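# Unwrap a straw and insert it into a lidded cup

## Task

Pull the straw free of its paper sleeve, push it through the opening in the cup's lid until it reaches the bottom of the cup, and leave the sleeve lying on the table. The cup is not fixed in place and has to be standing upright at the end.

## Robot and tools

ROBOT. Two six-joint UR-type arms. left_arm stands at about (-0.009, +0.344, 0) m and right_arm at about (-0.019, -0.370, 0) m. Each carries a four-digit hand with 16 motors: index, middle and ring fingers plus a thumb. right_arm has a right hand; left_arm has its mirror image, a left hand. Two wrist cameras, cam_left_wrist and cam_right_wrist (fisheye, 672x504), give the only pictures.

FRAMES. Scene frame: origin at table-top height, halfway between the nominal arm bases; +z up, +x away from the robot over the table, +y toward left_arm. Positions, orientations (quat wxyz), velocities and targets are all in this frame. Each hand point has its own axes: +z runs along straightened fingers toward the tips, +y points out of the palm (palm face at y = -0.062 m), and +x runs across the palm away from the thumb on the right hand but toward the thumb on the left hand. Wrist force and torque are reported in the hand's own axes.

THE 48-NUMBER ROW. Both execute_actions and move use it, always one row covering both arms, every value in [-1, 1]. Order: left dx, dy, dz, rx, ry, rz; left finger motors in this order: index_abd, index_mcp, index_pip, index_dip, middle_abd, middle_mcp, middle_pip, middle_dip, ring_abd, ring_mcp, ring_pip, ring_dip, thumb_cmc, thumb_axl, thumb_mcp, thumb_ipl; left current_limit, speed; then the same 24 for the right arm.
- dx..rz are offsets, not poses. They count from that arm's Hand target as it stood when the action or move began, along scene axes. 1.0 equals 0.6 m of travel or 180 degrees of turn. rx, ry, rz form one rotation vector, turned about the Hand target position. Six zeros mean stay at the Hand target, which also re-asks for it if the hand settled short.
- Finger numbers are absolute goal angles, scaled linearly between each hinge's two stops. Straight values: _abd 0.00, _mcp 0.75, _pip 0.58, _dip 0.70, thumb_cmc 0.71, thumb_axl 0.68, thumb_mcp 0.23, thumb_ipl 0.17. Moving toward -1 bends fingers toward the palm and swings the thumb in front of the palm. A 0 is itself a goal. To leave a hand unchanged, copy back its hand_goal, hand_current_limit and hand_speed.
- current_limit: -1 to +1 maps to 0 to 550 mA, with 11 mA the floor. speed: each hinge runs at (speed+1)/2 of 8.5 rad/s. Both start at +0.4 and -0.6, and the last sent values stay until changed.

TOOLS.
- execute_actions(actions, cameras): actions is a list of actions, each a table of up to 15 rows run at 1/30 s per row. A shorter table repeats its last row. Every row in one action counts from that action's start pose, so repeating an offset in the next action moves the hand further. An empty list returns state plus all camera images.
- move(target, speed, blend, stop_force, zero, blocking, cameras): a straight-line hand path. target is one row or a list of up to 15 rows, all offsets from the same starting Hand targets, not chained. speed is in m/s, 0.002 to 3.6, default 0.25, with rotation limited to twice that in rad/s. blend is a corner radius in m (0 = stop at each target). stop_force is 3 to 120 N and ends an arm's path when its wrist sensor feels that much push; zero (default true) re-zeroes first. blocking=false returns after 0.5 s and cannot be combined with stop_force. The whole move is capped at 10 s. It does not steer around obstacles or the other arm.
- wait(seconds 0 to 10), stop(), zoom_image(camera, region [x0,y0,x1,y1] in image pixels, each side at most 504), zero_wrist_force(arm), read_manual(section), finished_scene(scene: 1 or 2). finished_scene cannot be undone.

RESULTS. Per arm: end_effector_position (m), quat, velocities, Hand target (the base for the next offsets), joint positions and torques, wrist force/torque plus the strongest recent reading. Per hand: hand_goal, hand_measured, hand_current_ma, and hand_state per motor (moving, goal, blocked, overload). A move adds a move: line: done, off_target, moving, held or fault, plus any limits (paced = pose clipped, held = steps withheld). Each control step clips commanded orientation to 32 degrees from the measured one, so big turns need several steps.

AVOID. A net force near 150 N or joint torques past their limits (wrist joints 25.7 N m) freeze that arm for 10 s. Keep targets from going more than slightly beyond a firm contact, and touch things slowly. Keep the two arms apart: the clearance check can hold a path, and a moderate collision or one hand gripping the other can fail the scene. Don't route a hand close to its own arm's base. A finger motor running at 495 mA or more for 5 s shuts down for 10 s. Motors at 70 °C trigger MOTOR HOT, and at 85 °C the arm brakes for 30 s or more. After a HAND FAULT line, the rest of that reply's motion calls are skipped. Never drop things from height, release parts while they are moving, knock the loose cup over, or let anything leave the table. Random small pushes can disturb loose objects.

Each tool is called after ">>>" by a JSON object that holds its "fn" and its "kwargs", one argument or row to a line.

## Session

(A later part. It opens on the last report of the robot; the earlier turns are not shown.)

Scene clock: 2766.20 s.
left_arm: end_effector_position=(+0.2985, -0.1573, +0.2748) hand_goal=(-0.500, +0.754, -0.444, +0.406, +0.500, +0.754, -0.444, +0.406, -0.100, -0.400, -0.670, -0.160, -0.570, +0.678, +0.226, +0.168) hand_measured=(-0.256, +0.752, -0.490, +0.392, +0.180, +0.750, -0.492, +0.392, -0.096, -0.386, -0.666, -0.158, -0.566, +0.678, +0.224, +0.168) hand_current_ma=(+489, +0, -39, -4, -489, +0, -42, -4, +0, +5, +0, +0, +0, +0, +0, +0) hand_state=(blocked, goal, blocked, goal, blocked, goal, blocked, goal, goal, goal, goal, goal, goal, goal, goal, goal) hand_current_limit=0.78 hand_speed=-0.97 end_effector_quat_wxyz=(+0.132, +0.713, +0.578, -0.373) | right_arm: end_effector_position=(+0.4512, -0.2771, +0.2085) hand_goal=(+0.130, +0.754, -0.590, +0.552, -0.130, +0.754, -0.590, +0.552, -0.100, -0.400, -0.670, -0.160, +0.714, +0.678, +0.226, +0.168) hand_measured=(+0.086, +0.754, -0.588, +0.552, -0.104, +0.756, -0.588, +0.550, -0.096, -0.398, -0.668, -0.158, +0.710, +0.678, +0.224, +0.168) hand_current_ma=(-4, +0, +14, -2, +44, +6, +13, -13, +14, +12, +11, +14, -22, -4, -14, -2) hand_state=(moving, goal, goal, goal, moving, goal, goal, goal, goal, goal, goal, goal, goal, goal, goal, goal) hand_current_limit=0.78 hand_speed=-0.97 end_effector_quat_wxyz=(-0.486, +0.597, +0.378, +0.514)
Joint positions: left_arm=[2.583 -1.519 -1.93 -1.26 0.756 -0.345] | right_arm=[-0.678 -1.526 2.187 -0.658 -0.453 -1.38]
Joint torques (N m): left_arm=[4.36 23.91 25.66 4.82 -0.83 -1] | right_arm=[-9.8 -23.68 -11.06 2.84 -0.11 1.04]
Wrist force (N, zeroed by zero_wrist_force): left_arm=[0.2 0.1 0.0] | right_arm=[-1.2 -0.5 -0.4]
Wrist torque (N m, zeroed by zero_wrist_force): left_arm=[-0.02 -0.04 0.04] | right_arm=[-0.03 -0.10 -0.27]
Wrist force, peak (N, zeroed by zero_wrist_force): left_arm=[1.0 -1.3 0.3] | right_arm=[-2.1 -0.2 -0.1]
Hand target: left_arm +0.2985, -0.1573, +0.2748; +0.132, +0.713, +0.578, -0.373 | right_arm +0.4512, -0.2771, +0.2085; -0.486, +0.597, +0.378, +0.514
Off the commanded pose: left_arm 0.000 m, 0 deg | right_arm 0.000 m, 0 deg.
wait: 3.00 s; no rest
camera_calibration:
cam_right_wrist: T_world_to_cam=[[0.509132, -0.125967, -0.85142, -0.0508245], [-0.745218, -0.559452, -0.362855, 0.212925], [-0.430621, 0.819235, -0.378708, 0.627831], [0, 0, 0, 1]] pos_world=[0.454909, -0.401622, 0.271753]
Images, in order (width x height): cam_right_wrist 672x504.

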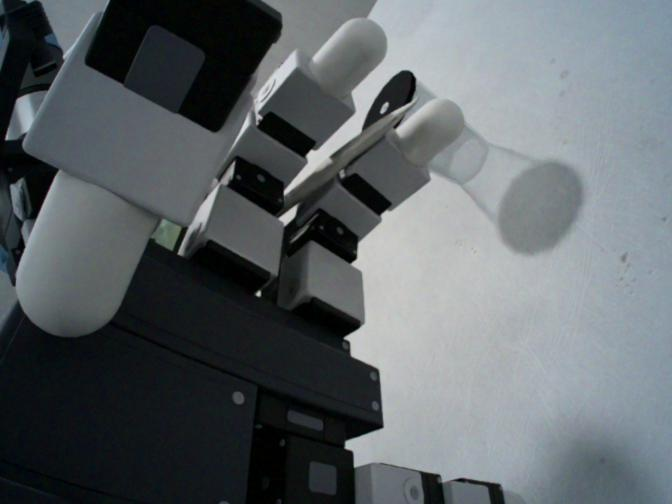

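>>> {"fn": "move", "kwargs": {
  "target": [0,0,0,0,0,0,-0.5,0.754,-0.444,0.406,0.5,0.754,-0.444,0.406,-0.1,-0.4,-0.67,-0.16,-0.57,0.678,0.226,0.168,0.78,-0.97,-0.0534,-0.21,0,0,0,0,0.13,0.754,-0.591,0.551,-0.13,0.754,-0.591,0.551,-0.1,-0.4,-0.67,-0.16,0.714,0.678,0.226,0.168,0.78,-0.97],
  "speed": 0.08
}}

>>> {"fn": "move", "kwargs": {
  "target": [0,0,0,0,0,0,-0.5,0.754,-0.444,0.406,0.5,0.754,-0.444,0.406,-0.1,-0.4,-0.67,-0.16,-0.57,0.678,0.226,0.168,0.78,-0.97,0.0517,-0.028,0.2358,-0.0212,-0.3594,0.3469,0.13,0.754,-0.737,0.696,-0.13,0.754,-0.737,0.696,-0.1,-0.4,-0.67,-0.16,0.714,0.678,0.226,0.168,0.78,-0.9],
  "speed": 0.22
}}

>>> {"fn": "move", "kwargs": {
  "target": [0,0,0,0,0,0,-0.5,0.754,-0.444,0.406,0.5,0.754,-0.444,0.406,-0.1,-0.4,-0.67,-0.16,-0.57,0.678,0.226,0.168,0.78,-0.97,-0.0043,0.3172,-0.0318,-0.0212,-0.3594,0.3469,0.13,0.754,-0.737,0.696,-0.13,0.754,-0.737,0.696,-0.1,-0.4,-0.67,-0.16,0.714,0.678,0.226,0.168,0.78,-0.9],
  "speed": 0.22,
  "cameras": ["all"]
}}

Scene clock: 2798.20 s.
left_arm: end_effector_position=(+0.2985, -0.1573, +0.2748) hand_goal=(-0.500, +0.754, -0.444, +0.406, +0.500, +0.754, -0.444, +0.406, -0.100, -0.400, -0.670, -0.160, -0.570, +0.678, +0.226, +0.168) hand_measured=(-0.256, +0.752, -0.490, +0.392, +0.180, +0.750, -0.492, +0.392, -0.096, -0.386, -0.666, -0.158, -0.566, +0.678, +0.224, +0.168) hand_current_ma=(+490, +0, -39, -4, -489, +0, -42, -4, +0, +5, +0, +0, +0, +0, +0, +0) hand_state=(blocked, goal, blocked, goal, blocked, goal, blocked, goal, goal, goal, goal, goal, goal, goal, goal, goal) hand_current_limit=0.78 hand_speed=-0.97 end_effector_quat_wxyz=(+0.132, +0.713, +0.578, -0.373) | right_arm: end_effector_position=(+0.4192, -0.4029, +0.2085) hand_goal=(+0.130, +0.754, -0.590, +0.552, -0.130, +0.754, -0.590, +0.552, -0.100, -0.400, -0.670, -0.160, +0.714, +0.678, +0.226, +0.168) hand_measured=(+0.130, +0.754, -0.588, +0.552, -0.122, +0.754, -0.588, +0.550, -0.096, -0.398, -0.668, -0.158, +0.710, +0.678, +0.224, +0.168) hand_current_ma=(+1, -1, +13, -2, +39, +5, +12, -13, +14, +12, +11, +14, -22, -4, -14, -2) hand_state=(goal, goal, goal, goal, goal, goal, goal, goal, goal, goal, goal, goal, goal, goal, goal, goal) hand_current_limit=0.78 hand_speed=-0.97 end_effector_quat_wxyz=(-0.486, +0.597, +0.378, +0.514) end_effector_velocity=(-0.001, -0.002, +0.000) end_effector_angular_velocity=(-0.002, -0.002, +0.002)
Joint positions: left_arm=[2.583 -1.519 -1.93 -1.26 0.756 -0.345] | right_arm=[-0.988 -1.452 2.105 -0.651 -0.763 -1.379]
Joint velocities: left_arm=[within noise] | right_arm=[-0.003 0.001 -0.002 -0.001 -0.005 -0.001]
Joint torques (N m): left_arm=[4.24 18.71 25.77 4.89 -0.9 -0.83] | right_arm=[-10.5 -11.86 -23.32 4.34 -1.55 -1.86]
Wrist force (N, zeroed by zero_wrist_force): left_arm=[0.4 0.0 0.2] | right_arm=[-0.7 -0.5 -0.6]
Wrist torque (N m, zeroed by zero_wrist_force): left_arm=[-0.01 -0.04 0.02] | right_arm=[0.00 -0.11 -0.25]
Wrist force, peak (N, zeroed by zero_wrist_force): left_arm=[0.6 0.0 0.3] | right_arm=[-1.5 -0.5 -0.6]
Hand target: left_arm +0.2985, -0.1573, +0.2748; +0.132, +0.713, +0.578, -0.373 | right_arm +0.4192, -0.4031, +0.2085; -0.486, +0.597, +0.378, +0.514
Off the commanded pose: left_arm 0.000 m, 0 deg | right_arm 0.000 m, 0 deg.
move: done

Scene clock: 2802.40 s.
left_arm: end_effector_position=(+0.2985, -0.1573, +0.2748) hand_goal=(-0.500, +0.754, -0.444, +0.406, +0.500, +0.754, -0.444, +0.406, -0.100, -0.400, -0.670, -0.160, -0.570, +0.678, +0.226, +0.168) hand_measured=(-0.256, +0.752, -0.490, +0.392, +0.180, +0.750, -0.492, +0.392, -0.096, -0.386, -0.666, -0.158, -0.566, +0.678, +0.224, +0.168) hand_current_ma=(+490, +0, -39, -4, -489, +0, -42, -4, +0, +5, +0, +0, +0, +0, +0, +0) hand_state=(blocked, goal, blocked, goal, blocked, goal, blocked, goal, goal, goal, goal, goal, goal, goal, goal, goal) hand_current_limit=0.78 hand_speed=-0.97 end_effector_quat_wxyz=(+0.132, +0.713, +0.578, -0.373) | right_arm: end_effector_position=(+0.4502, -0.4199, +0.3499) hand_goal=(+0.130, +0.754, -0.736, +0.696, -0.130, +0.754, -0.736, +0.696, -0.100, -0.400, -0.670, -0.160, +0.714, +0.678, +0.226, +0.168) hand_measured=(+0.130, +0.758, -0.732, +0.694, -0.124, +0.758, -0.734, +0.694, -0.096, -0.398, -0.668, -0.158, +0.718, +0.678, +0.224, +0.168) hand_current_ma=(+1, +18, +18, -15, +29, +19, +13, -12, +14, +12, +5, +14, +20, -4, -14, -2) hand_state=(goal, goal, goal, goal, goal, goal, goal, goal, goal, goal, goal, goal, goal, goal, goal, goal) hand_current_limit=0.78 hand_speed=-0.90 end_effector_quat_wxyz=(-0.386, -0.010, +0.823, +0.417) end_effector_velocity=(+0.001, -0.001, +0.001) end_effector_angular_velocity=(-0.002, -0.007, +0.002)
Joint positions: left_arm=[2.583 -1.519 -1.93 -1.26 0.756 -0.345] | right_arm=[-0.626 -1.089 1.242 -0.519 -1.418 -2.348]
Joint velocities: left_arm=[within noise] | right_arm=[0.001 0.001 -0.006 -0.001 0 -0.003]
Joint torques (N m): left_arm=[5.38 12.56 25.41 4.9 -0.67 -0.55] | right_arm=[8.51 -29.93 -27.32 -2.03 -1.18 -1.79]
Wrist force (N, zeroed by zero_wrist_force): left_arm=[0.4 -0.2 0.2] | right_arm=[-0.1 -0.1 -0.3]
Wrist torque (N m, zeroed by zero_wrist_force): left_arm=[-0.04 -0.04 0.03] | right_arm=[-0.01 -0.34 -0.23]
Wrist force, peak (N, zeroed by zero_wrist_force): left_arm=[0.4 -0.1 0.7] | right_arm=[-1.3 -0.5 -0.4]
Hand target: left_arm +0.2985, -0.1573, +0.2748; +0.132, +0.713, +0.578, -0.373 | right_arm +0.4502, -0.4199, +0.3499; -0.386, -0.010, +0.823, +0.417
Off the commanded pose: left_arm 0.000 m, 0 deg | right_arm 0.000 m, 0 deg.
move: done

Scene clock: 2806.67 s.
left_arm: end_effector_position=(+0.2985, -0.1573, +0.2748) hand_goal=(-0.500, +0.754, -0.444, +0.406, +0.500, +0.754, -0.444, +0.406, -0.100, -0.400, -0.670, -0.160, -0.570, +0.678, +0.226, +0.168) hand_measured=(-0.256, +0.752, -0.490, +0.392, +0.180, +0.750, -0.492, +0.392, -0.096, -0.386, -0.666, -0.158, -0.566, +0.678, +0.224, +0.168) hand_current_ma=(+490, +0, -39, -4, -489, +0, -42, -4, +0, +5, +0, +0, +0, +0, +0, +0) hand_state=(blocked, goal, blocked, goal, blocked, goal, blocked, goal, goal, goal, goal, goal, goal, goal, goal, goal) hand_current_limit=0.78 hand_speed=-0.97 end_effector_quat_wxyz=(+0.132, +0.713, +0.578, -0.373) | right_arm: end_effector_position=(+0.4476, -0.2296, +0.3309) hand_goal=(+0.130, +0.754, -0.736, +0.696, -0.130, +0.754, -0.736, +0.696, -0.100, -0.400, -0.670, -0.160, +0.714, +0.678, +0.226, +0.168) hand_measured=(+0.130, +0.758, -0.732, +0.694, -0.126, +0.758, -0.734, +0.694, -0.096, -0.396, -0.668, -0.158, +0.718, +0.678, +0.224, +0.168) hand_current_ma=(+1, +20, +18, -13, +18, +22, +13, -11, +14, +25, +5, +13, +22, -4, -15, -2) hand_state=(goal, goal, goal, goal, goal, goal, goal, goal, goal, goal, goal, goal, goal, goal, goal, goal) hand_current_limit=0.78 hand_speed=-0.90 end_effector_quat_wxyz=(-0.060, -0.611, +0.786, +0.076)
Joint positions: left_arm=[2.583 -1.519 -1.93 -1.26 0.756 -0.345] | right_arm=[-0.056 -1.366 1.417 -1.43 -1.539 -2.975]
Joint torques (N m): left_arm=[4.8 12.85 25.99 4.85 -0.74 -0.39] | right_arm=[7.94 -36.83 -14.76 -5.23 -1.38 -1.74]
Wrist force (N, zeroed by zero_wrist_force): left_arm=[0.4 0.0 0.4] | right_arm=[-1.7 -0.7 -0.1]
Wrist torque (N m, zeroed by zero_wrist_force): left_arm=[-0.03 -0.03 0.02] | right_arm=[0.00 -0.26 -0.46]
Wrist force, peak (N, zeroed by zero_wrist_force): left_arm=[0.5 0.3 0.5] | right_arm=[-2.0 -0.6 -0.4]
Hand target: left_arm +0.2985, -0.1573, +0.2748; +0.132, +0.713, +0.578, -0.373 | right_arm +0.4476, -0.2295, +0.3309; -0.060, -0.611, +0.786, +0.076
Off the commanded pose: left_arm 0.000 m, 0 deg | right_arm 0.000 m, 0 deg.
move: done
camera_calibration:
cam_left_wrist: T_world_to_cam=[[-0.619556, -0.404585, 0.672652, -0.0904416], [-0.202082, 0.910261, 0.36137, 0.0569928], [-0.758494, 0.0879581, -0.645717, 0.5484], [0, 0, 0, 1]] pos_world=[0.371442, -0.136706, 0.394352]
cam_right_wrist: T_world_to_cam=[[-0.464415, 0.876381, 0.127577, 0.403199], [0.730239, 0.297437, 0.615046, -0.50606], [0.501068, 0.378798, -0.778102, 0.247845], [0, 0, 0, 1]] pos_world=[0.43261, -0.296718, 0.45266]

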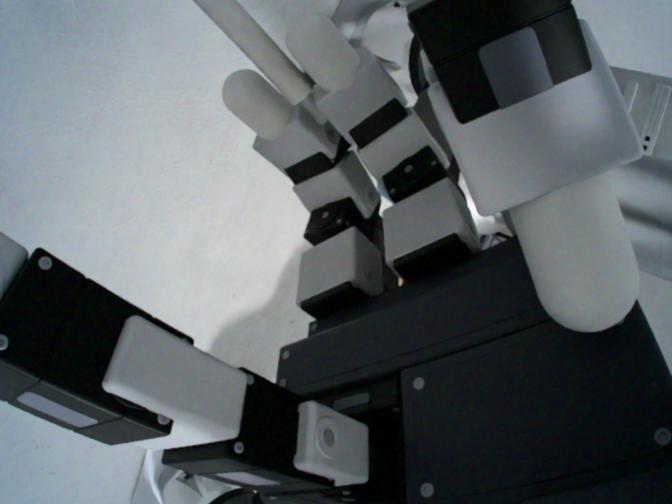

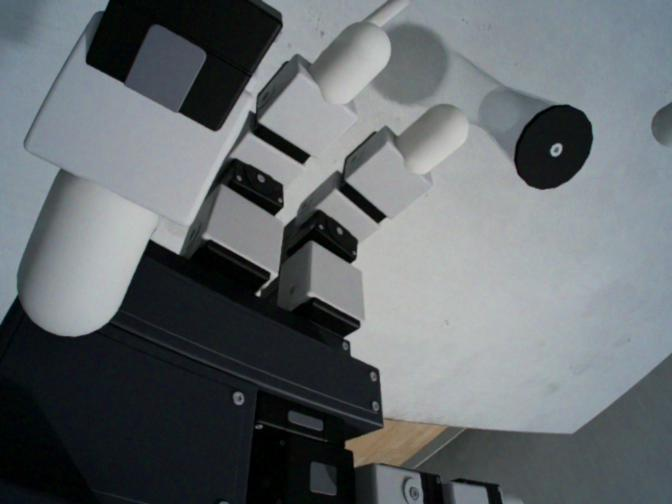

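>>> {"fn": "zoom_image", "kwargs": {
  "camera": "cam_right_wrist",
  "region": [240, 0, 520, 220]
}}

Scaled by 1.800 from the camera's 672x504 image, which has a finer 960x720 frame.

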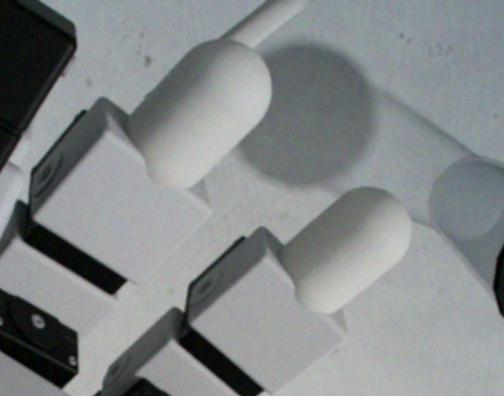

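>>> {"fn": "move", "kwargs": {
  "target": [0,0,0,0,0,0,-0.5,0.754,-0.444,0.406,0.5,0.754,-0.444,0.406,-0.1,-0.4,-0.67,-0.16,-0.57,0.678,0.226,0.168,0.78,-0.97,0.0473,-0.0465,0,0,0,0,0.13,0.754,-0.737,0.696,-0.13,0.754,-0.737,0.696,-0.1,-0.4,-0.67,-0.16,0.714,0.678,0.226,0.168,0.78,-0.9],
  "speed": 0.06,
  "cameras": ["cam_right_wrist"]
}}

>>> {"fn": "zoom_image", "kwargs": {
  "camera": "cam_right_wrist",
  "region": [320, 0, 560, 180]
}}

Scene clock: 2843.43 s.
left_arm: end_effector_position=(+0.2985, -0.1573, +0.2748) hand_goal=(-0.500, +0.754, -0.444, +0.406, +0.500, +0.754, -0.444, +0.406, -0.100, -0.400, -0.670, -0.160, -0.570, +0.678, +0.226, +0.168) hand_measured=(-0.256, +0.752, -0.490, +0.392, +0.180, +0.750, -0.492, +0.392, -0.096, -0.386, -0.666, -0.158, -0.566, +0.678, +0.224, +0.168) hand_current_ma=(+490, +0, -39, -4, -489, +0, -42, -4, +0, +5, +0, +0, +0, +0, +0, +0) hand_state=(blocked, goal, blocked, goal, blocked, goal, blocked, goal, goal, goal, goal, goal, goal, goal, goal, goal) hand_current_limit=0.78 hand_speed=-0.97 end_effector_quat_wxyz=(+0.132, +0.713, +0.578, -0.373) | right_arm: end_effector_position=(+0.4759, -0.2573, +0.3309) hand_goal=(+0.130, +0.754, -0.736, +0.696, -0.130, +0.754, -0.736, +0.696, -0.100, -0.400, -0.670, -0.160, +0.714, +0.678, +0.226, +0.168) hand_measured=(+0.130, +0.758, -0.732, +0.694, -0.126, +0.758, -0.734, +0.694, -0.096, -0.396, -0.668, -0.158, +0.718, +0.678, +0.224, +0.168) hand_current_ma=(+1, +20, +18, -13, +18, +22, +13, -11, +14, +26, +5, +13, +22, -4, -16, -2) hand_state=(goal, goal, goal, goal, goal, goal, goal, goal, goal, goal, goal, goal, goal, goal, goal, goal) hand_current_limit=0.78 hand_speed=-0.90 end_effector_quat_wxyz=(-0.060, -0.611, +0.786, +0.076)
Joint positions: left_arm=[2.583 -1.519 -1.93 -1.26 0.756 -0.345] | right_arm=[-0.098 -1.306 1.341 -1.414 -1.547 -3.017]
Joint torques (N m): left_arm=[4.62 12.87 24.82 4.77 -0.77 -0.21] | right_arm=[-9.44 -23.38 -30.26 0.88 -1.25 -1.8]
Wrist force (N, zeroed by zero_wrist_force): left_arm=[0.3 0.0 0.3] | right_arm=[-1.6 -1.2 -0.3]
Wrist torque (N m, zeroed by zero_wrist_force): left_arm=[-0.02 -0.01 0.01] | right_arm=[-0.03 -0.27 -0.48]
Wrist force, peak (N, zeroed by zero_wrist_force): left_arm=[0.5 -0.1 0.6] | right_arm=[-1.8 -1.1 -0.3]
Hand target: left_arm +0.2985, -0.1573, +0.2748; +0.132, +0.713, +0.578, -0.373 | right_arm +0.4760, -0.2574, +0.3309; -0.060, -0.611, +0.786, +0.076
Off the commanded pose: left_arm 0.000 m, 0 deg | right_arm 0.000 m, 0 deg.
move: done
camera_calibration:
cam_right_wrist: T_world_to_cam=[[-0.464679, 0.876271, 0.12737, 0.440763], [0.729957, 0.297657, 0.615275, -0.518256], [0.501235, 0.37888, -0.777955, 0.244013], [0, 0, 0, 1]] pos_world=[0.46081, -0.324417, 0.452561]
Images, in order (width x height): cam_right_wrist 672x504.

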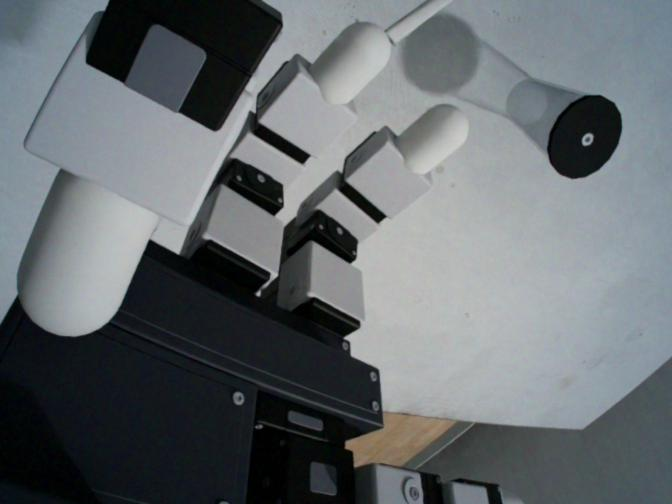

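Scaled by 2.100 from the camera's 672x504 image, which has a finer 960x720 frame.

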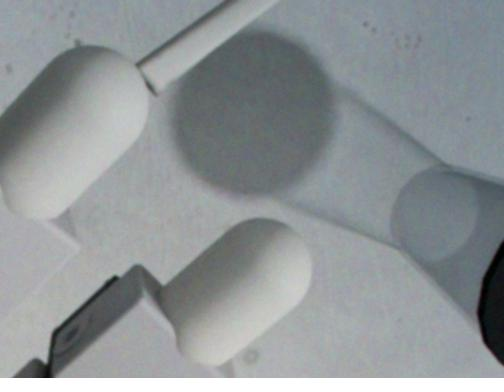

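>>> {"fn": "move", "kwargs": {
  "target": [0,0,0,0,0,0,-0.5,0.754,-0.444,0.406,0.5,0.754,-0.444,0.406,-0.1,-0.4,-0.67,-0.16,-0.57,0.678,0.226,0.168,0.78,-0.97,-0.0453,0.0262,-0.0378,-0.0059,0.0015,-0.0311,0.13,0.754,-0.737,0.696,-0.13,0.754,-0.737,0.696,-0.1,-0.4,-0.67,-0.16,0.714,0.678,0.226,0.168,0.78,-0.9],
  "speed": 0.05,
  "cameras": ["cam_right_wrist"]
}}

>>> {"fn": "zoom_image", "kwargs": {
  "camera": "cam_right_wrist",
  "region": [280, 0, 520, 180]
}}

Scene clock: 2898.63 s.
left_arm: end_effector_position=(+0.2985, -0.1573, +0.2748) hand_goal=(-0.500, +0.754, -0.444, +0.406, +0.500, +0.754, -0.444, +0.406, -0.100, -0.400, -0.670, -0.160, -0.570, +0.678, +0.226, +0.168) hand_measured=(-0.256, +0.752, -0.490, +0.392, +0.180, +0.750, -0.492, +0.392, -0.096, -0.386, -0.666, -0.158, -0.566, +0.678, +0.224, +0.168) hand_current_ma=(+490, +0, -39, -4, -489, +0, -42, -4, +0, +5, +0, +0, +0, +0, +0, +0) hand_state=(blocked, goal, blocked, goal, blocked, goal, blocked, goal, goal, goal, goal, goal, goal, goal, goal, goal) hand_current_limit=0.78 hand_speed=-0.97 end_effector_quat_wxyz=(+0.132, +0.713, +0.578, -0.373) | right_arm: end_effector_position=(+0.4489, -0.2418, +0.3083) hand_goal=(+0.130, +0.754, -0.736, +0.696, -0.130, +0.754, -0.736, +0.696, -0.100, -0.400, -0.670, -0.160, +0.714, +0.678, +0.226, +0.168) hand_measured=(+0.130, +0.758, -0.732, +0.694, -0.126, +0.758, -0.734, +0.694, -0.096, -0.396, -0.668, -0.158, +0.718, +0.678, +0.224, +0.168) hand_current_ma=(+1, +20, +18, -13, +18, +22, +13, -11, +14, +26, +5, +13, +22, -4, -16, -2) hand_state=(goal, goal, goal, goal, goal, goal, goal, goal, goal, goal, goal, goal, goal, goal, goal, goal) hand_current_limit=0.78 hand_speed=-0.90 end_effector_quat_wxyz=(-0.063, -0.571, +0.815, +0.073)
Joint positions: left_arm=[2.583 -1.519 -1.93 -1.26 0.756 -0.345] | right_arm=[-0.09 -1.377 1.486 -1.488 -1.546 -2.91]
Joint torques (N m): left_arm=[4.34 13.39 26.19 4.79 -0.82 -0.07] | right_arm=[8.2 -36.23 -13.06 -4.72 1.57 1.36]
Wrist force (N, zeroed by zero_wrist_force): left_arm=[0.5 0.1 0.4] | right_arm=[-1.3 -1.0 -0.3]
Wrist torque (N m, zeroed by zero_wrist_force): left_arm=[-0.02 -0.04 0.04] | right_arm=[-0.02 -0.29 -0.54]
Wrist force, peak (N, zeroed by zero_wrist_force): left_arm=[0.2 0.0 0.8] | right_arm=[-1.9 -1.1 -0.7]
Hand target: left_arm +0.2985, -0.1573, +0.2748; +0.132, +0.713, +0.578, -0.373 | right_arm +0.4488, -0.2417, +0.3082; -0.063, -0.571, +0.815, +0.073
Off the commanded pose: left_arm 0.000 m, 0 deg | right_arm 0.000 m, 0 deg.
move: done
camera_calibration:
cam_right_wrist: T_world_to_cam=[[-0.376607, 0.919491, 0.112707, 0.392975], [0.758868, 0.236439, 0.606808, -0.514467], [0.531307, 0.314058, -0.786817, 0.207611], [0, 0, 0, 1]] pos_world=[0.428105, -0.304899, 0.431244]
Images, in order (width x height): cam_right_wrist 672x504.

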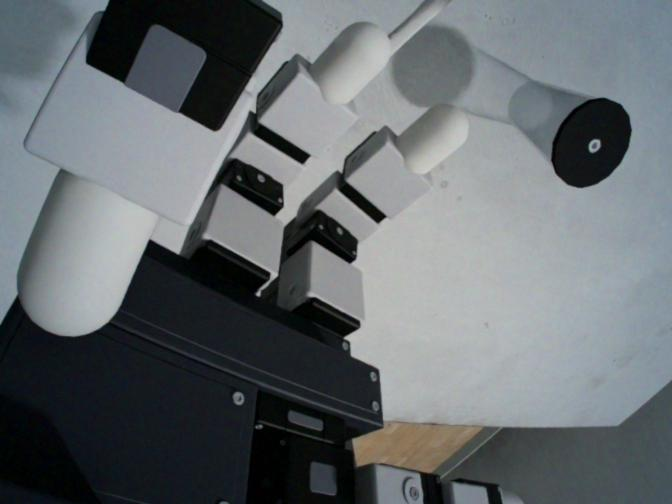

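Scaled by 2.100 from the camera's 672x504 image, which has a finer 960x720 frame.

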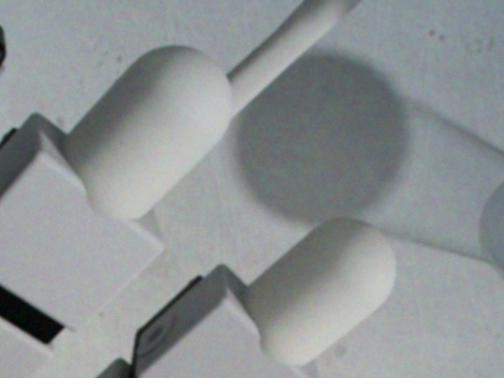

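>>> {"fn": "move", "kwargs": {
  "target": [0,0,0,0,0,0,-0.5,0.754,-0.444,0.406,0.5,0.754,-0.444,0.406,-0.1,-0.4,-0.67,-0.16,-0.57,0.678,0.226,0.168,0.78,-0.97,-0.0262,0.0085,-0.054,0,0,0,0.13,0.754,-0.737,0.696,-0.13,0.754,-0.737,0.696,-0.1,-0.4,-0.67,-0.16,0.714,0.678,0.226,0.168,0.78,-0.9],
  "speed": 0.03,
  "stop_force": 3,
  "cameras": ["cam_right_wrist"]
}}

>>> {"fn": "zoom_image", "kwargs": {
  "camera": "cam_right_wrist",
  "region": [240, 0, 520, 220]
}}

Scene clock: 2927.73 s.
left_arm: end_effector_position=(+0.2985, -0.1573, +0.2748) hand_goal=(-0.500, +0.754, -0.444, +0.406, +0.500, +0.754, -0.444, +0.406, -0.100, -0.400, -0.670, -0.160, -0.570, +0.678, +0.226, +0.168) hand_measured=(-0.256, +0.752, -0.490, +0.392, +0.180, +0.750, -0.492, +0.392, -0.096, -0.386, -0.666, -0.158, -0.566, +0.678, +0.224, +0.168) hand_current_ma=(+490, +0, -39, -4, -489, +0, -42, -4, +0, +5, +0, +0, +0, +0, +0, +0) hand_state=(blocked, goal, blocked, goal, blocked, goal, blocked, goal, goal, goal, goal, goal, goal, goal, goal, goal) hand_current_limit=0.78 hand_speed=-0.97 end_effector_quat_wxyz=(+0.132, +0.713, +0.578, -0.373) | right_arm: end_effector_position=(+0.4331, -0.2366, +0.2758) hand_goal=(+0.130, +0.754, -0.736, +0.696, -0.130, +0.754, -0.736, +0.696, -0.100, -0.400, -0.670, -0.160, +0.714, +0.678, +0.226, +0.168) hand_measured=(+0.130, +0.758, -0.732, +0.694, -0.126, +0.758, -0.734, +0.694, -0.096, -0.396, -0.668, -0.158, +0.718, +0.678, +0.224, +0.168) hand_current_ma=(+1, +20, +18, -13, +18, +22, +13, -11, +14, +26, +5, +13, +22, -4, -16, -2) hand_state=(goal, goal, goal, goal, goal, goal, goal, goal, goal, goal, goal, goal, goal, goal, goal, goal) hand_current_limit=0.78 hand_speed=-0.90 end_effector_quat_wxyz=(-0.063, -0.571, +0.815, +0.073)
Joint positions: left_arm=[2.583 -1.519 -1.93 -1.26 0.756 -0.345] | right_arm=[-0.085 -1.401 1.599 -1.577 -1.545 -2.904]
Joint torques (N m): left_arm=[3.68 12.79 24.85 4.85 -0.79 0.2] | right_arm=[8.35 -35.39 -14.25 -5.06 1.58 1.55]
Wrist force (N, zeroed by zero_wrist_force): left_arm=[0.3 -0.3 0.2] | right_arm=[-1.8 -1.2 -0.2]
Wrist torque (N m, zeroed by zero_wrist_force): left_arm=[-0.04 -0.02 0.01] | right_arm=[-0.05 -0.23 -0.58]
Wrist force, peak (N, zeroed by zero_wrist_force): left_arm=[0.3 -0.2 0.8] | right_arm=[-1.9 -1.2 -0.4]
Hand target: left_arm +0.2985, -0.1573, +0.2748; +0.132, +0.713, +0.578, -0.373 | right_arm +0.4331, -0.2366, +0.2758; -0.063, -0.571, +0.815, +0.073
Off the commanded pose: left_arm 0.000 m, 0 deg | right_arm 0.000 m, 0 deg.
move: done
camera_calibration:
cam_right_wrist: T_world_to_cam=[[-0.376322, 0.919613, 0.112662, 0.385832], [0.758934, 0.236229, 0.606807, -0.484134], [0.531414, 0.313858, -0.786824, 0.18878], [0, 0, 0, 1]] pos_world=[0.412303, -0.299699, 0.398844]
Images, in order (width x height): cam_right_wrist 672x504.

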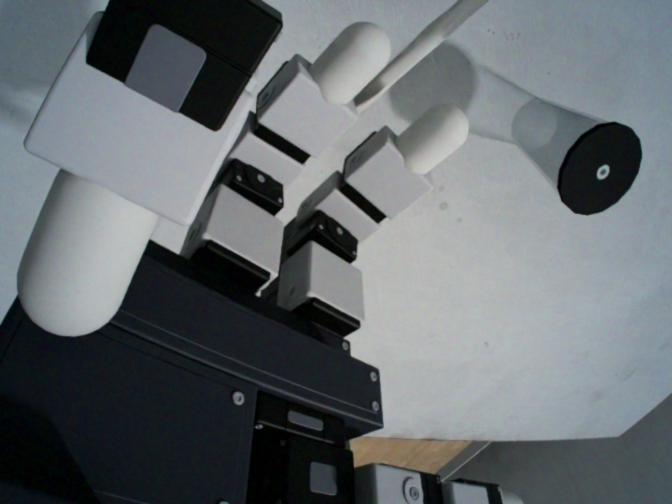

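Scaled by 1.800 from the camera's 672x504 image, which has a finer 960x720 frame.

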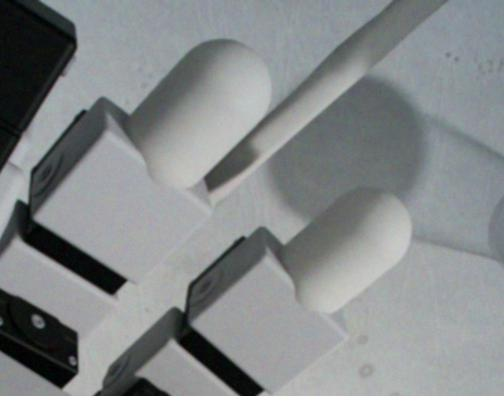

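>>> {"fn": "zoom_image", "kwargs": {
  "camera": "cam_right_wrist",
  "region": [340, 0, 500, 120]
}}

Scaled by 3.150 from the camera's 672x504 image, which has a finer 960x720 frame.

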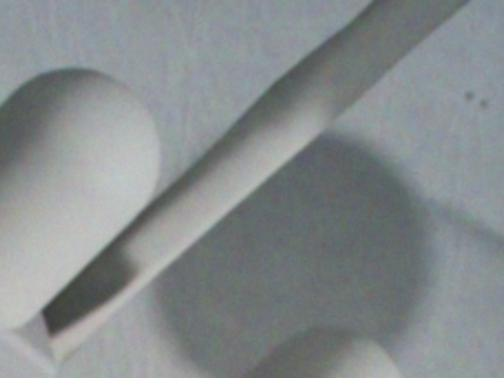

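>>> {"fn": "move", "kwargs": {
  "target": [0,0,0,0,0,0,-0.5,0.754,-0.444,0.406,0.5,0.754,-0.444,0.406,-0.1,-0.4,-0.67,-0.16,-0.57,0.678,0.226,0.168,0.78,-0.97,-0.0082,0.0021,-0.0433,0,0,0,0.13,0.754,-0.737,0.696,-0.13,0.754,-0.737,0.696,-0.1,-0.4,-0.67,-0.16,0.714,0.678,0.226,0.168,0.78,-0.9],
  "speed": 0.02,
  "stop_force": 3,
  "cameras": ["cam_right_wrist"]
}}

>>> {"fn": "zoom_image", "kwargs": {
  "camera": "cam_right_wrist",
  "region": [260, 20, 500, 200]
}}

Scene clock: 2949.57 s.
left_arm: end_effector_position=(+0.2985, -0.1573, +0.2748) hand_goal=(-0.500, +0.754, -0.444, +0.406, +0.500, +0.754, -0.444, +0.406, -0.100, -0.400, -0.670, -0.160, -0.570, +0.678, +0.226, +0.168) hand_measured=(-0.256, +0.752, -0.490, +0.392, +0.180, +0.750, -0.492, +0.392, -0.096, -0.386, -0.666, -0.158, -0.566, +0.678, +0.224, +0.168) hand_current_ma=(+490, +0, -39, -4, -489, +0, -42, -4, +0, +5, +0, +0, +0, +0, +0, +0) hand_state=(blocked, goal, blocked, goal, blocked, goal, blocked, goal, goal, goal, goal, goal, goal, goal, goal, goal) hand_current_limit=0.78 hand_speed=-0.97 end_effector_quat_wxyz=(+0.132, +0.713, +0.578, -0.373) | right_arm: end_effector_position=(+0.4282, -0.2354, +0.2498) hand_goal=(+0.130, +0.754, -0.736, +0.696, -0.130, +0.754, -0.736, +0.696, -0.100, -0.400, -0.670, -0.160, +0.714, +0.678, +0.226, +0.168) hand_measured=(+0.130, +0.758, -0.732, +0.694, -0.126, +0.758, -0.734, +0.694, -0.096, -0.396, -0.668, -0.158, +0.718, +0.678, +0.224, +0.168) hand_current_ma=(+1, +20, +18, -13, +18, +22, +13, -11, +14, +26, +5, +13, +22, -4, -16, -2) hand_state=(goal, goal, goal, goal, goal, goal, goal, goal, goal, goal, goal, goal, goal, goal, goal, goal) hand_current_limit=0.78 hand_speed=-0.90 end_effector_quat_wxyz=(-0.063, -0.571, +0.815, +0.073)
Joint positions: left_arm=[2.583 -1.519 -1.93 -1.26 0.756 -0.345] | right_arm=[-0.083 -1.398 1.663 -1.645 -1.544 -2.903]
Joint torques (N m): left_arm=[5.13 13.03 24.61 4.75 -0.71 0.53] | right_arm=[8.51 -20.37 -14.25 -5.04 1.63 1.57]
Wrist force (N, zeroed by zero_wrist_force): left_arm=[0.2 0.0 0.6] | right_arm=[-1.5 -1.1 -0.4]
Wrist torque (N m, zeroed by zero_wrist_force): left_arm=[-0.04 -0.01 0.00] | right_arm=[-0.03 -0.28 -0.56]
Wrist force, peak (N, zeroed by zero_wrist_force): left_arm=[0.5 0.0 0.7] | right_arm=[-1.8 -1.5 -0.3]
Hand target: left_arm +0.2985, -0.1573, +0.2748; +0.132, +0.713, +0.578, -0.373 | right_arm +0.4282, -0.2354, +0.2498; -0.063, -0.571, +0.815, +0.073
Off the commanded pose: left_arm 0.000 m, 0 deg | right_arm 0.000 m, 0 deg.
move: done
camera_calibration:
cam_right_wrist: T_world_to_cam=[[-0.376322, 0.919613, 0.112662, 0.385814], [0.758934, 0.236229, 0.606807, -0.464922], [0.531414, 0.313858, -0.786824, 0.17055], [0, 0, 0, 1]] pos_world=[0.407403, -0.298499, 0.372844]
Images, in order (width x height): cam_right_wrist 672x504.

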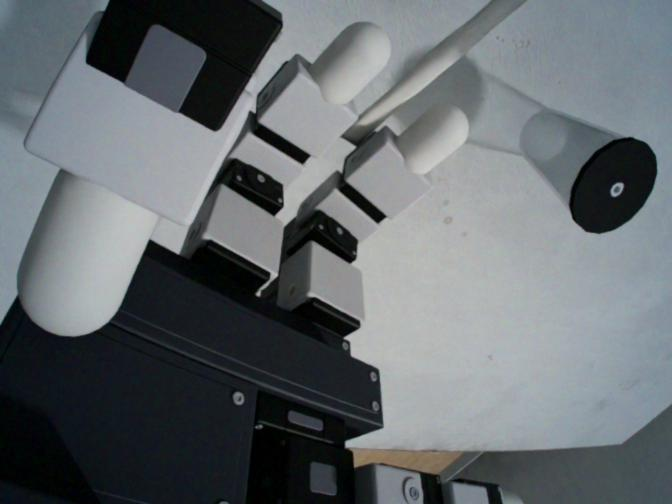

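Scaled by 2.100 from the camera's 672x504 image, which has a finer 960x720 frame.

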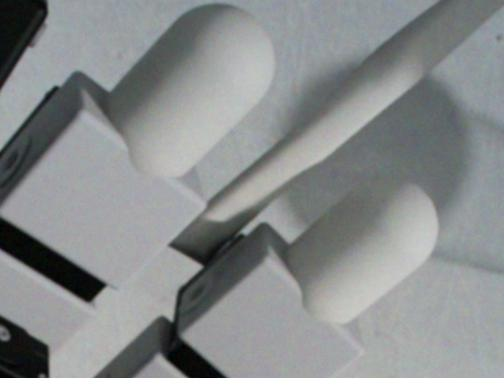

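>>> {"fn": "move", "kwargs": {
  "target": [0,0,0,0,0,0,-0.5,0.754,-0.444,0.406,0.5,0.754,-0.444,0.406,-0.1,-0.4,-0.67,-0.16,-0.57,0.678,0.226,0.168,0.78,-0.97,0,0,0,0,0,0,-0.5,0.754,-0.737,0.696,0.5,0.754,-0.737,0.696,-0.1,-0.4,-0.67,-0.16,0.714,0.678,0.226,0.168,0.78,-0.97]
}}

>>> {"fn": "wait", "kwargs": {
  "seconds": 3.5,
  "cameras": ["all"]
}}

>>> {"fn": "zoom_image", "kwargs": {
  "camera": "cam_right_wrist",
  "region": [260, 20, 500, 200]
}}

Scene clock: 2961.43 s.
left_arm: end_effector_position=(+0.2985, -0.1573, +0.2748) hand_goal=(-0.500, +0.754, -0.444, +0.406, +0.500, +0.754, -0.444, +0.406, -0.100, -0.400, -0.670, -0.160, -0.570, +0.678, +0.226, +0.168) hand_measured=(-0.256, +0.754, -0.490, +0.394, +0.180, +0.754, -0.498, +0.392, -0.096, -0.386, -0.666, -0.158, -0.566, +0.678, +0.224, +0.168) hand_current_ma=(+489, +0, -39, -4, -489, +0, -52, -4, +0, +5, +0, +0, +0, +0, +0, +0) hand_state=(blocked, goal, blocked, goal, blocked, goal, blocked, goal, goal, goal, goal, goal, goal, goal, goal, goal) hand_current_limit=0.78 hand_speed=-0.97 end_effector_quat_wxyz=(+0.132, +0.713, +0.578, -0.373) | right_arm: end_effector_position=(+0.4282, -0.2354, +0.2498) hand_goal=(-0.500, +0.754, -0.736, +0.696, +0.500, +0.754, -0.736, +0.696, -0.100, -0.400, -0.670, -0.160, +0.714, +0.678, +0.226, +0.168) hand_measured=(-0.256, +0.762, -0.738, +0.694, +0.276, +0.758, -0.748, +0.694, -0.096, -0.396, -0.668, -0.158, +0.718, +0.678, +0.224, +0.168) hand_current_ma=(+369, +45, -16, -11, -286, +20, -63, -11, +14, +26, +5, +13, +22, -4, -16, -2) hand_state=(moving, goal, goal, goal, moving, goal, goal, goal, goal, goal, goal, goal, goal, goal, goal, goal) hand_current_limit=0.78 hand_speed=-0.97 end_effector_quat_wxyz=(-0.063, -0.571, +0.815, +0.073)
Joint positions: left_arm=[2.583 -1.519 -1.93 -1.26 0.756 -0.345] | right_arm=[-0.083 -1.398 1.663 -1.645 -1.544 -2.903]
Joint torques (N m): left_arm=[4.22 13.76 24.25 4.86 -0.83 0.81] | right_arm=[8.22 -20.38 -13.67 -4.76 1.32 1.5]
Wrist force (N, zeroed by zero_wrist_force): left_arm=[-0.1 -1.0 0.6] | right_arm=[-1.9 -1.9 0.1]
Wrist torque (N m, zeroed by zero_wrist_force): left_arm=[-0.07 -0.04 0.08] | right_arm=[-0.05 -0.29 -0.57]
Wrist force, peak (N, zeroed by zero_wrist_force): left_arm=[-0.1 -1.0 0.6] | right_arm=[-1.9 -1.9 0.1]
Hand target: left_arm +0.2985, -0.1573, +0.2748; +0.132, +0.713, +0.578, -0.373 | right_arm +0.4282, -0.2354, +0.2498; -0.063, -0.571, +0.815, +0.073
Off the commanded pose: left_arm 0.000 m, 0 deg | right_arm 0.000 m, 0 deg.
move: done

Scene clock: 2964.93 s.
left_arm: end_effector_position=(+0.2985, -0.1573, +0.2748) hand_goal=(-0.500, +0.754, -0.444, +0.406, +0.500, +0.754, -0.444, +0.406, -0.100, -0.400, -0.670, -0.160, -0.570, +0.678, +0.226, +0.168) hand_measured=(-0.256, +0.754, -0.490, +0.394, +0.180, +0.754, -0.498, +0.392, -0.096, -0.386, -0.666, -0.158, -0.566, +0.678, +0.224, +0.168) hand_current_ma=(+490, +0, -39, -4, -489, +0, -52, -4, +0, +5, +0, +0, +0, +0, +0, +0) hand_state=(blocked, goal, blocked, goal, blocked, goal, blocked, goal, goal, goal, goal, goal, goal, goal, goal, goal) hand_current_limit=0.78 hand_speed=-0.97 end_effector_quat_wxyz=(+0.132, +0.713, +0.578, -0.373) | right_arm: end_effector_position=(+0.4282, -0.2354, +0.2498) hand_goal=(-0.500, +0.754, -0.736, +0.696, +0.500, +0.754, -0.736, +0.696, -0.100, -0.400, -0.670, -0.160, +0.714, +0.678, +0.226, +0.168) hand_measured=(-0.260, +0.764, -0.744, +0.694, +0.284, +0.758, -0.752, +0.694, -0.096, -0.396, -0.668, -0.158, +0.718, +0.678, +0.224, +0.168) hand_current_ma=(+490, +48, -41, -11, -489, +20, -76, -11, +14, +26, +5, +13, +22, -4, -16, -2) hand_state=(blocked, goal, goal, goal, blocked, goal, goal, goal, goal, goal, goal, goal, goal, goal, goal, goal) hand_current_limit=0.78 hand_speed=-0.97 end_effector_quat_wxyz=(-0.063, -0.571, +0.815, +0.073)
Joint positions: left_arm=[2.583 -1.519 -1.93 -1.26 0.756 -0.345] | right_arm=[-0.083 -1.398 1.663 -1.645 -1.544 -2.903]
Joint torques (N m): left_arm=[3.7 13.39 24.51 4.67 -0.64 0.77] | right_arm=[7.74 -21.59 -15.34 -3.39 0.81 1.34]
Wrist force (N, zeroed by zero_wrist_force): left_arm=[-0.1 -1.1 0.5] | right_arm=[-1.7 -2.0 0.0]
Wrist torque (N m, zeroed by zero_wrist_force): left_arm=[-0.05 -0.04 0.08] | right_arm=[-0.02 -0.32 -0.55]
Wrist force, peak (N, zeroed by zero_wrist_force): left_arm=[0.1 -1.4 0.5] | right_arm=[-2.0 -2.1 -0.1]
Hand target: left_arm +0.2985, -0.1573, +0.2748; +0.132, +0.713, +0.578, -0.373 | right_arm +0.4282, -0.2354, +0.2498; -0.063, -0.571, +0.815, +0.073
Off the commanded pose: left_arm 0.000 m, 0 deg | right_arm 0.000 m, 0 deg.
wait: 3.50 s; at rest by 0.17 s
camera_calibration:
cam_left_wrist: T_world_to_cam=[[-0.619556, -0.404585, 0.672652, -0.0904416], [-0.202082, 0.910261, 0.36137, 0.0569928], [-0.758494, 0.0879581, -0.645717, 0.5484], [0, 0, 0, 1]] pos_world=[0.371442, -0.136706, 0.394352]
cam_right_wrist: T_world_to_cam=[[-0.376322, 0.919613, 0.112662, 0.385814], [0.758934, 0.236229, 0.606807, -0.464922], [0.531414, 0.313858, -0.786824, 0.17055], [0, 0, 0, 1]] pos_world=[0.407403, -0.298499, 0.372844]

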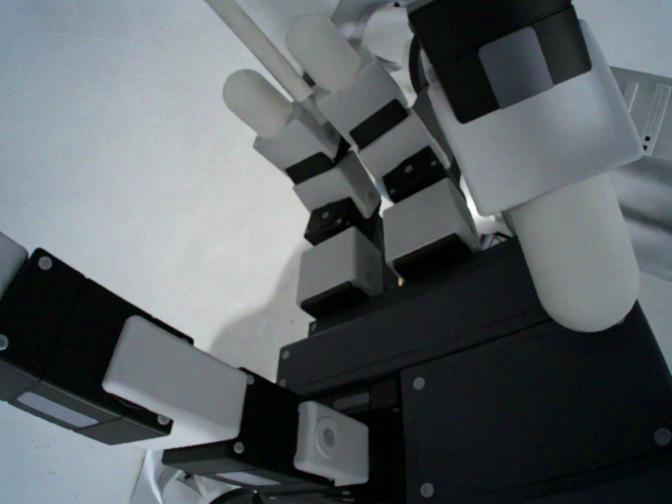

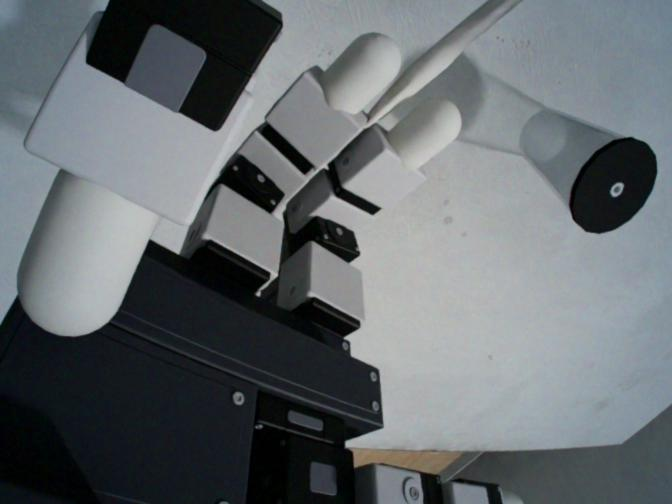

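Scaled by 2.100 from the camera's 672x504 image, which has a finer 960x720 frame.

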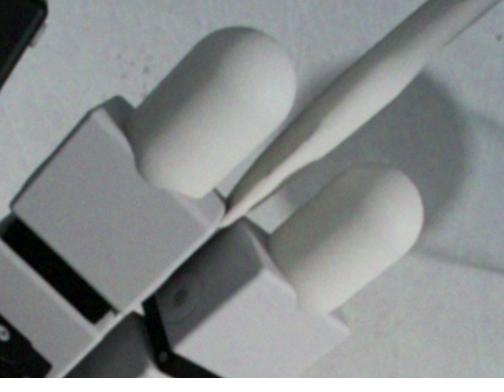

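>>> {"fn": "move", "kwargs": {
  "target": [0,0,0,0,0,0,-0.5,0.754,-0.444,0.406,0.5,0.754,-0.444,0.406,-0.1,-0.4,-0.67,-0.16,-0.57,0.678,0.226,0.168,0.78,-0.97,0.0185,-0.0065,-0.0038,0,0,0,-0.5,0.754,-0.737,0.696,0.5,0.754,-0.737,0.696,-0.1,-0.4,-0.67,-0.16,0.714,0.678,0.226,0.168,0.78,-0.97],
  "speed": 0.007,
  "stop_force": 20,
  "cameras": ["all"]
}}

>>> {"fn": "zoom_image", "kwargs": {
  "camera": "cam_right_wrist",
  "region": [260, 20, 500, 200]
}}

>>> {"fn": "zoom_image", "kwargs": {
  "camera": "cam_left_wrist",
  "region": [200, 0, 400, 160]
}}

Scene clock: 3016.83 s.
left_arm: end_effector_position=(+0.2985, -0.1573, +0.2748) hand_goal=(-0.500, +0.754, -0.444, +0.406, +0.500, +0.754, -0.444, +0.406, -0.100, -0.400, -0.670, -0.160, -0.570, +0.678, +0.226, +0.168) hand_measured=(-0.256, +0.752, -0.490, +0.394, +0.180, +0.752, -0.498, +0.392, -0.096, -0.386, -0.666, -0.158, -0.566, +0.678, +0.224, +0.168) hand_current_ma=(+489, +0, -39, -4, -489, +0, -52, -4, +0, +5, +0, +0, +0, +0, +0, +0) hand_state=(blocked, goal, blocked, goal, blocked, goal, blocked, goal, goal, goal, goal, goal, goal, goal, goal, goal) hand_current_limit=0.78 hand_speed=-0.97 end_effector_quat_wxyz=(+0.132, +0.713, +0.578, -0.373) | right_arm: end_effector_position=(+0.4393, -0.2393, +0.2475) hand_goal=(-0.500, +0.754, -0.736, +0.696, +0.500, +0.754, -0.736, +0.696, -0.100, -0.400, -0.670, -0.160, +0.714, +0.678, +0.226, +0.168) hand_measured=(-0.260, +0.760, -0.746, +0.694, +0.286, +0.754, -0.752, +0.694, -0.096, -0.396, -0.668, -0.158, +0.718, +0.678, +0.224, +0.168) hand_current_ma=(+490, +30, -55, -11, -489, -3, -78, -11, +14, +26, +5, +13, +22, -4, -16, -2) hand_state=(blocked, goal, goal, goal, blocked, goal, goal, goal, goal, goal, goal, goal, goal, goal, goal, goal) hand_current_limit=0.78 hand_speed=-0.97 end_effector_quat_wxyz=(-0.063, -0.571, +0.815, +0.073)
Joint positions: left_arm=[2.583 -1.519 -1.93 -1.26 0.756 -0.345] | right_arm=[-0.088 -1.372 1.638 -1.645 -1.545 -2.907]
Joint torques (N m): left_arm=[4.61 12.74 24.08 4.48 -0.73 1] | right_arm=[-10.44 -21.08 -29.31 -4.76 -1.28 -1.71]
Wrist force (N, zeroed by zero_wrist_force): left_arm=[0.0 0.4 0.5] | right_arm=[-1.6 -0.7 -0.2]
Wrist torque (N m, zeroed by zero_wrist_force): left_arm=[-0.05 0.00 0.03] | right_arm=[-0.04 -0.29 -0.47]
Wrist force, peak (N, zeroed by zero_wrist_force): left_arm=[0.1 -1.4 0.5] | right_arm=[-2.0 -2.1 -0.1]
Hand target: left_arm +0.2985, -0.1573, +0.2748; +0.132, +0.713, +0.578, -0.373 | right_arm +0.4393, -0.2393, +0.2475; -0.063, -0.571, +0.815, +0.073
Off the commanded pose: left_arm 0.000 m, 0 deg | right_arm 0.000 m, 0 deg.
move: done
camera_calibration:
cam_left_wrist: T_world_to_cam=[[-0.619556, -0.404585, 0.672652, -0.0904416], [-0.202082, 0.910261, 0.36137, 0.0569928], [-0.758494, 0.0879581, -0.645717, 0.5484], [0, 0, 0, 1]] pos_world=[0.371442, -0.136706, 0.394352]
cam_right_wrist: T_world_to_cam=[[-0.37635, 0.919605, 0.11264, 0.393853], [0.75892, 0.236263, 0.606811, -0.471015], [0.531414, 0.313859, -0.786824, 0.164066], [0, 0, 0, 1]] pos_world=[0.418503, -0.302399, 0.370544]

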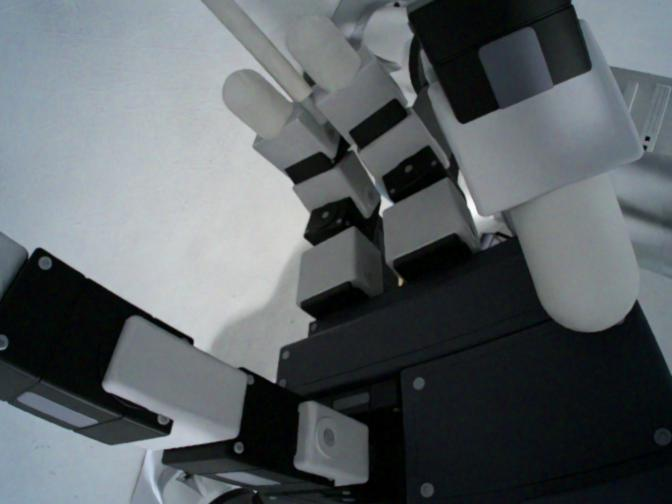

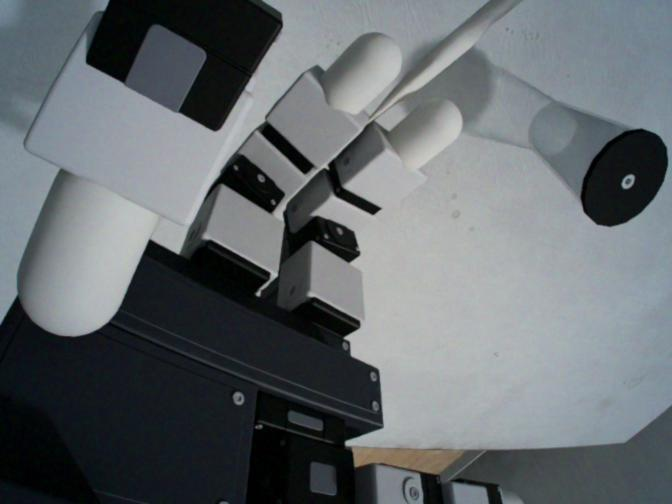

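Scaled by 2.100 from the camera's 672x504 image, which has a finer 960x720 frame.

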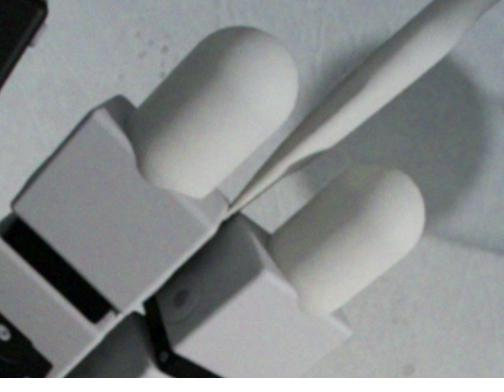

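Scaled by 2.520 from the camera's 672x504 image, which has a finer 960x720 frame.

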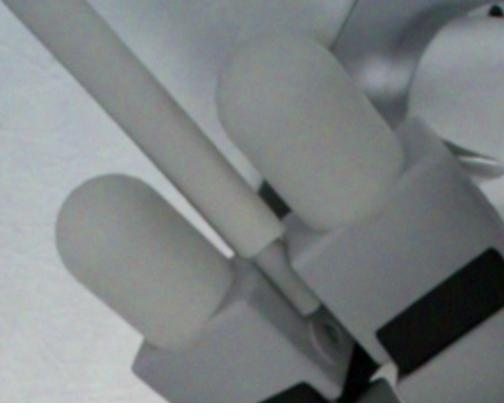

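>>> {"fn": "move", "kwargs": {
  "target": [0,0,0,0,0,0,-0.5,0.754,-0.444,0.406,0.5,0.754,-0.444,0.406,-0.1,-0.4,-0.67,-0.16,-0.57,0.678,0.226,0.168,0.78,-0.97,0,0,0,0,0,0,0.1,0.754,-0.737,0.696,-0.1,0.754,-0.737,0.696,-0.1,-0.4,-0.67,-0.16,0.714,0.678,0.226,0.168,0.78,-0.97]
}}

>>> {"fn": "wait", "kwargs": {
  "seconds": 3,
  "cameras": ["cam_right_wrist"]
}}

>>> {"fn": "zoom_image", "kwargs": {
  "camera": "cam_right_wrist",
  "region": [300, 40, 460, 160]
}}

Scene clock: 3031.33 s.
left_arm: end_effector_position=(+0.2985, -0.1573, +0.2748) hand_goal=(-0.500, +0.754, -0.444, +0.406, +0.500, +0.754, -0.444, +0.406, -0.100, -0.400, -0.670, -0.160, -0.570, +0.678, +0.226, +0.168) hand_measured=(-0.256, +0.752, -0.490, +0.394, +0.180, +0.752, -0.498, +0.392, -0.096, -0.386, -0.666, -0.158, -0.566, +0.678, +0.224, +0.168) hand_current_ma=(+490, +0, -39, -4, -489, +0, -52, -4, +0, +5, +0, +0, +0, +0, +0, +0) hand_state=(blocked, goal, blocked, goal, blocked, goal, blocked, goal, goal, goal, goal, goal, goal, goal, goal, goal) hand_current_limit=0.78 hand_speed=-0.97 end_effector_quat_wxyz=(+0.132, +0.713, +0.578, -0.373) | right_arm: end_effector_position=(+0.4393, -0.2393, +0.2475) hand_goal=(+0.100, +0.754, -0.736, +0.696, -0.100, +0.754, -0.736, +0.696, -0.100, -0.400, -0.670, -0.160, +0.714, +0.678, +0.226, +0.168) hand_measured=(-0.260, +0.760, -0.746, +0.694, +0.286, +0.754, -0.752, +0.694, -0.096, -0.396, -0.668, -0.158, +0.718, +0.678, +0.224, +0.168) hand_current_ma=(+238, +30, -55, -11, -235, -3, -78, -11, +14, +26, +5, +13, +22, -4, -16, -2) hand_state=(moving, goal, goal, goal, moving, goal, goal, goal, goal, goal, goal, goal, goal, goal, goal, goal) hand_current_limit=0.78 hand_speed=-0.97 end_effector_quat_wxyz=(-0.063, -0.571, +0.815, +0.073)
Joint positions: left_arm=[2.583 -1.519 -1.93 -1.26 0.756 -0.345] | right_arm=[-0.088 -1.372 1.638 -1.645 -1.545 -2.907]
Joint torques (N m): left_arm=[4.49 13.58 23.85 4.06 -0.64 1.09] | right_arm=[-10.12 -21.73 -29.91 -1.29 -1.34 -1.62]
Wrist force (N, zeroed by zero_wrist_force): left_arm=[-0.1 0.6 0.4] | right_arm=[-1.6 -0.5 -0.3]
Wrist torque (N m, zeroed by zero_wrist_force): left_arm=[-0.02 0.00 0.02] | right_arm=[-0.02 -0.29 -0.45]
Wrist force, peak (N, zeroed by zero_wrist_force): left_arm=[0.0 0.5 0.9] | right_arm=[-2.0 -0.9 -0.2]
Hand target: left_arm +0.2985, -0.1573, +0.2748; +0.132, +0.713, +0.578, -0.373 | right_arm +0.4393, -0.2393, +0.2475; -0.063, -0.571, +0.815, +0.073
Off the commanded pose: left_arm 0.000 m, 0 deg | right_arm 0.000 m, 0 deg.
move: done

Scene clock: 3034.33 s.
left_arm: end_effector_position=(+0.2985, -0.1573, +0.2748) hand_goal=(-0.500, +0.754, -0.444, +0.406, +0.500, +0.754, -0.444, +0.406, -0.100, -0.400, -0.670, -0.160, -0.570, +0.678, +0.226, +0.168) hand_measured=(-0.256, +0.752, -0.490, +0.394, +0.180, +0.752, -0.498, +0.392, -0.096, -0.386, -0.666, -0.158, -0.566, +0.678, +0.224, +0.168) hand_current_ma=(+490, +0, -39, -4, -489, +0, -52, -4, +0, +5, +0, +0, +0, +0, +0, +0) hand_state=(blocked, goal, blocked, goal, blocked, goal, blocked, goal, goal, goal, goal, goal, goal, goal, goal, goal) hand_current_limit=0.78 hand_speed=-0.97 end_effector_quat_wxyz=(+0.132, +0.713, +0.578, -0.373) | right_arm: end_effector_position=(+0.4393, -0.2393, +0.2475) hand_goal=(+0.100, +0.754, -0.736, +0.696, -0.100, +0.754, -0.736, +0.696, -0.100, -0.400, -0.670, -0.160, +0.714, +0.678, +0.226, +0.168) hand_measured=(+0.040, +0.760, -0.736, +0.694, -0.016, +0.754, -0.736, +0.694, -0.096, -0.396, -0.668, -0.158, +0.718, +0.678, +0.224, +0.168) hand_current_ma=(-20, +28, -1, -11, +21, +2, -1, -11, +14, +26, +5, +13, +22, -4, -16, -2) hand_state=(moving, goal, goal, goal, moving, goal, goal, goal, goal, goal, goal, goal, goal, goal, goal, goal) hand_current_limit=0.78 hand_speed=-0.97 end_effector_quat_wxyz=(-0.063, -0.571, +0.815, +0.073)
Joint positions: left_arm=[2.583 -1.519 -1.93 -1.26 0.756 -0.345] | right_arm=[-0.088 -1.372 1.638 -1.645 -1.545 -2.907]
Joint torques (N m): left_arm=[4.82 11.87 24.53 3.72 -0.72 1.01] | right_arm=[-10.05 -22.06 -29.39 0.13 -0.92 -1.8]
Wrist force (N, zeroed by zero_wrist_force): left_arm=[0.2 0.1 0.2] | right_arm=[-1.6 -1.2 -0.1]
Wrist torque (N m, zeroed by zero_wrist_force): left_arm=[0.00 -0.01 0.00] | right_arm=[-0.06 -0.27 -0.47]
Wrist force, peak (N, zeroed by zero_wrist_force): left_arm=[0.3 0.4 0.9] | right_arm=[-1.8 -1.3 -0.4]
Hand target: left_arm +0.2985, -0.1573, +0.2748; +0.132, +0.713, +0.578, -0.373 | right_arm +0.4393, -0.2393, +0.2475; -0.063, -0.571, +0.815, +0.073
Off the commanded pose: left_arm 0.000 m, 0 deg | right_arm 0.000 m, 0 deg.
wait: 3.00 s; no rest
camera_calibration:
cam_right_wrist: T_world_to_cam=[[-0.376322, 0.919613, 0.112662, 0.393836], [0.758934, 0.236229, 0.606807, -0.471029], [0.531414, 0.313858, -0.786824, 0.164065], [0, 0, 0, 1]] pos_world=[0.418503, -0.302399, 0.370544]
Images, in order (width x height): cam_right_wrist 672x504.

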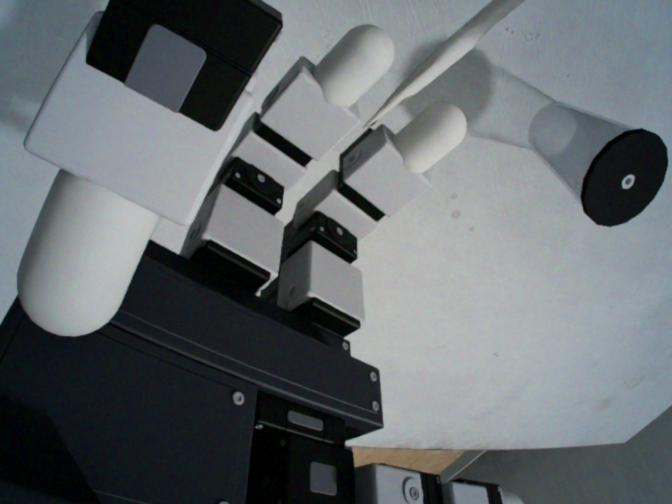

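Scaled by 3.150 from the camera's 672x504 image, which has a finer 960x720 frame.

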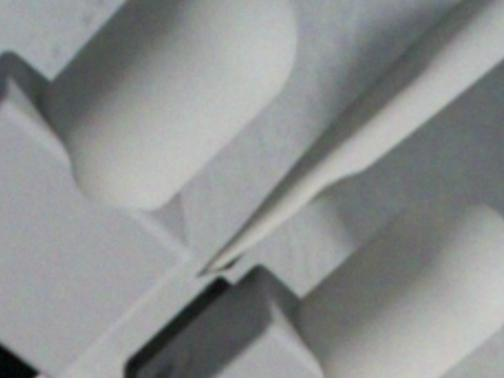

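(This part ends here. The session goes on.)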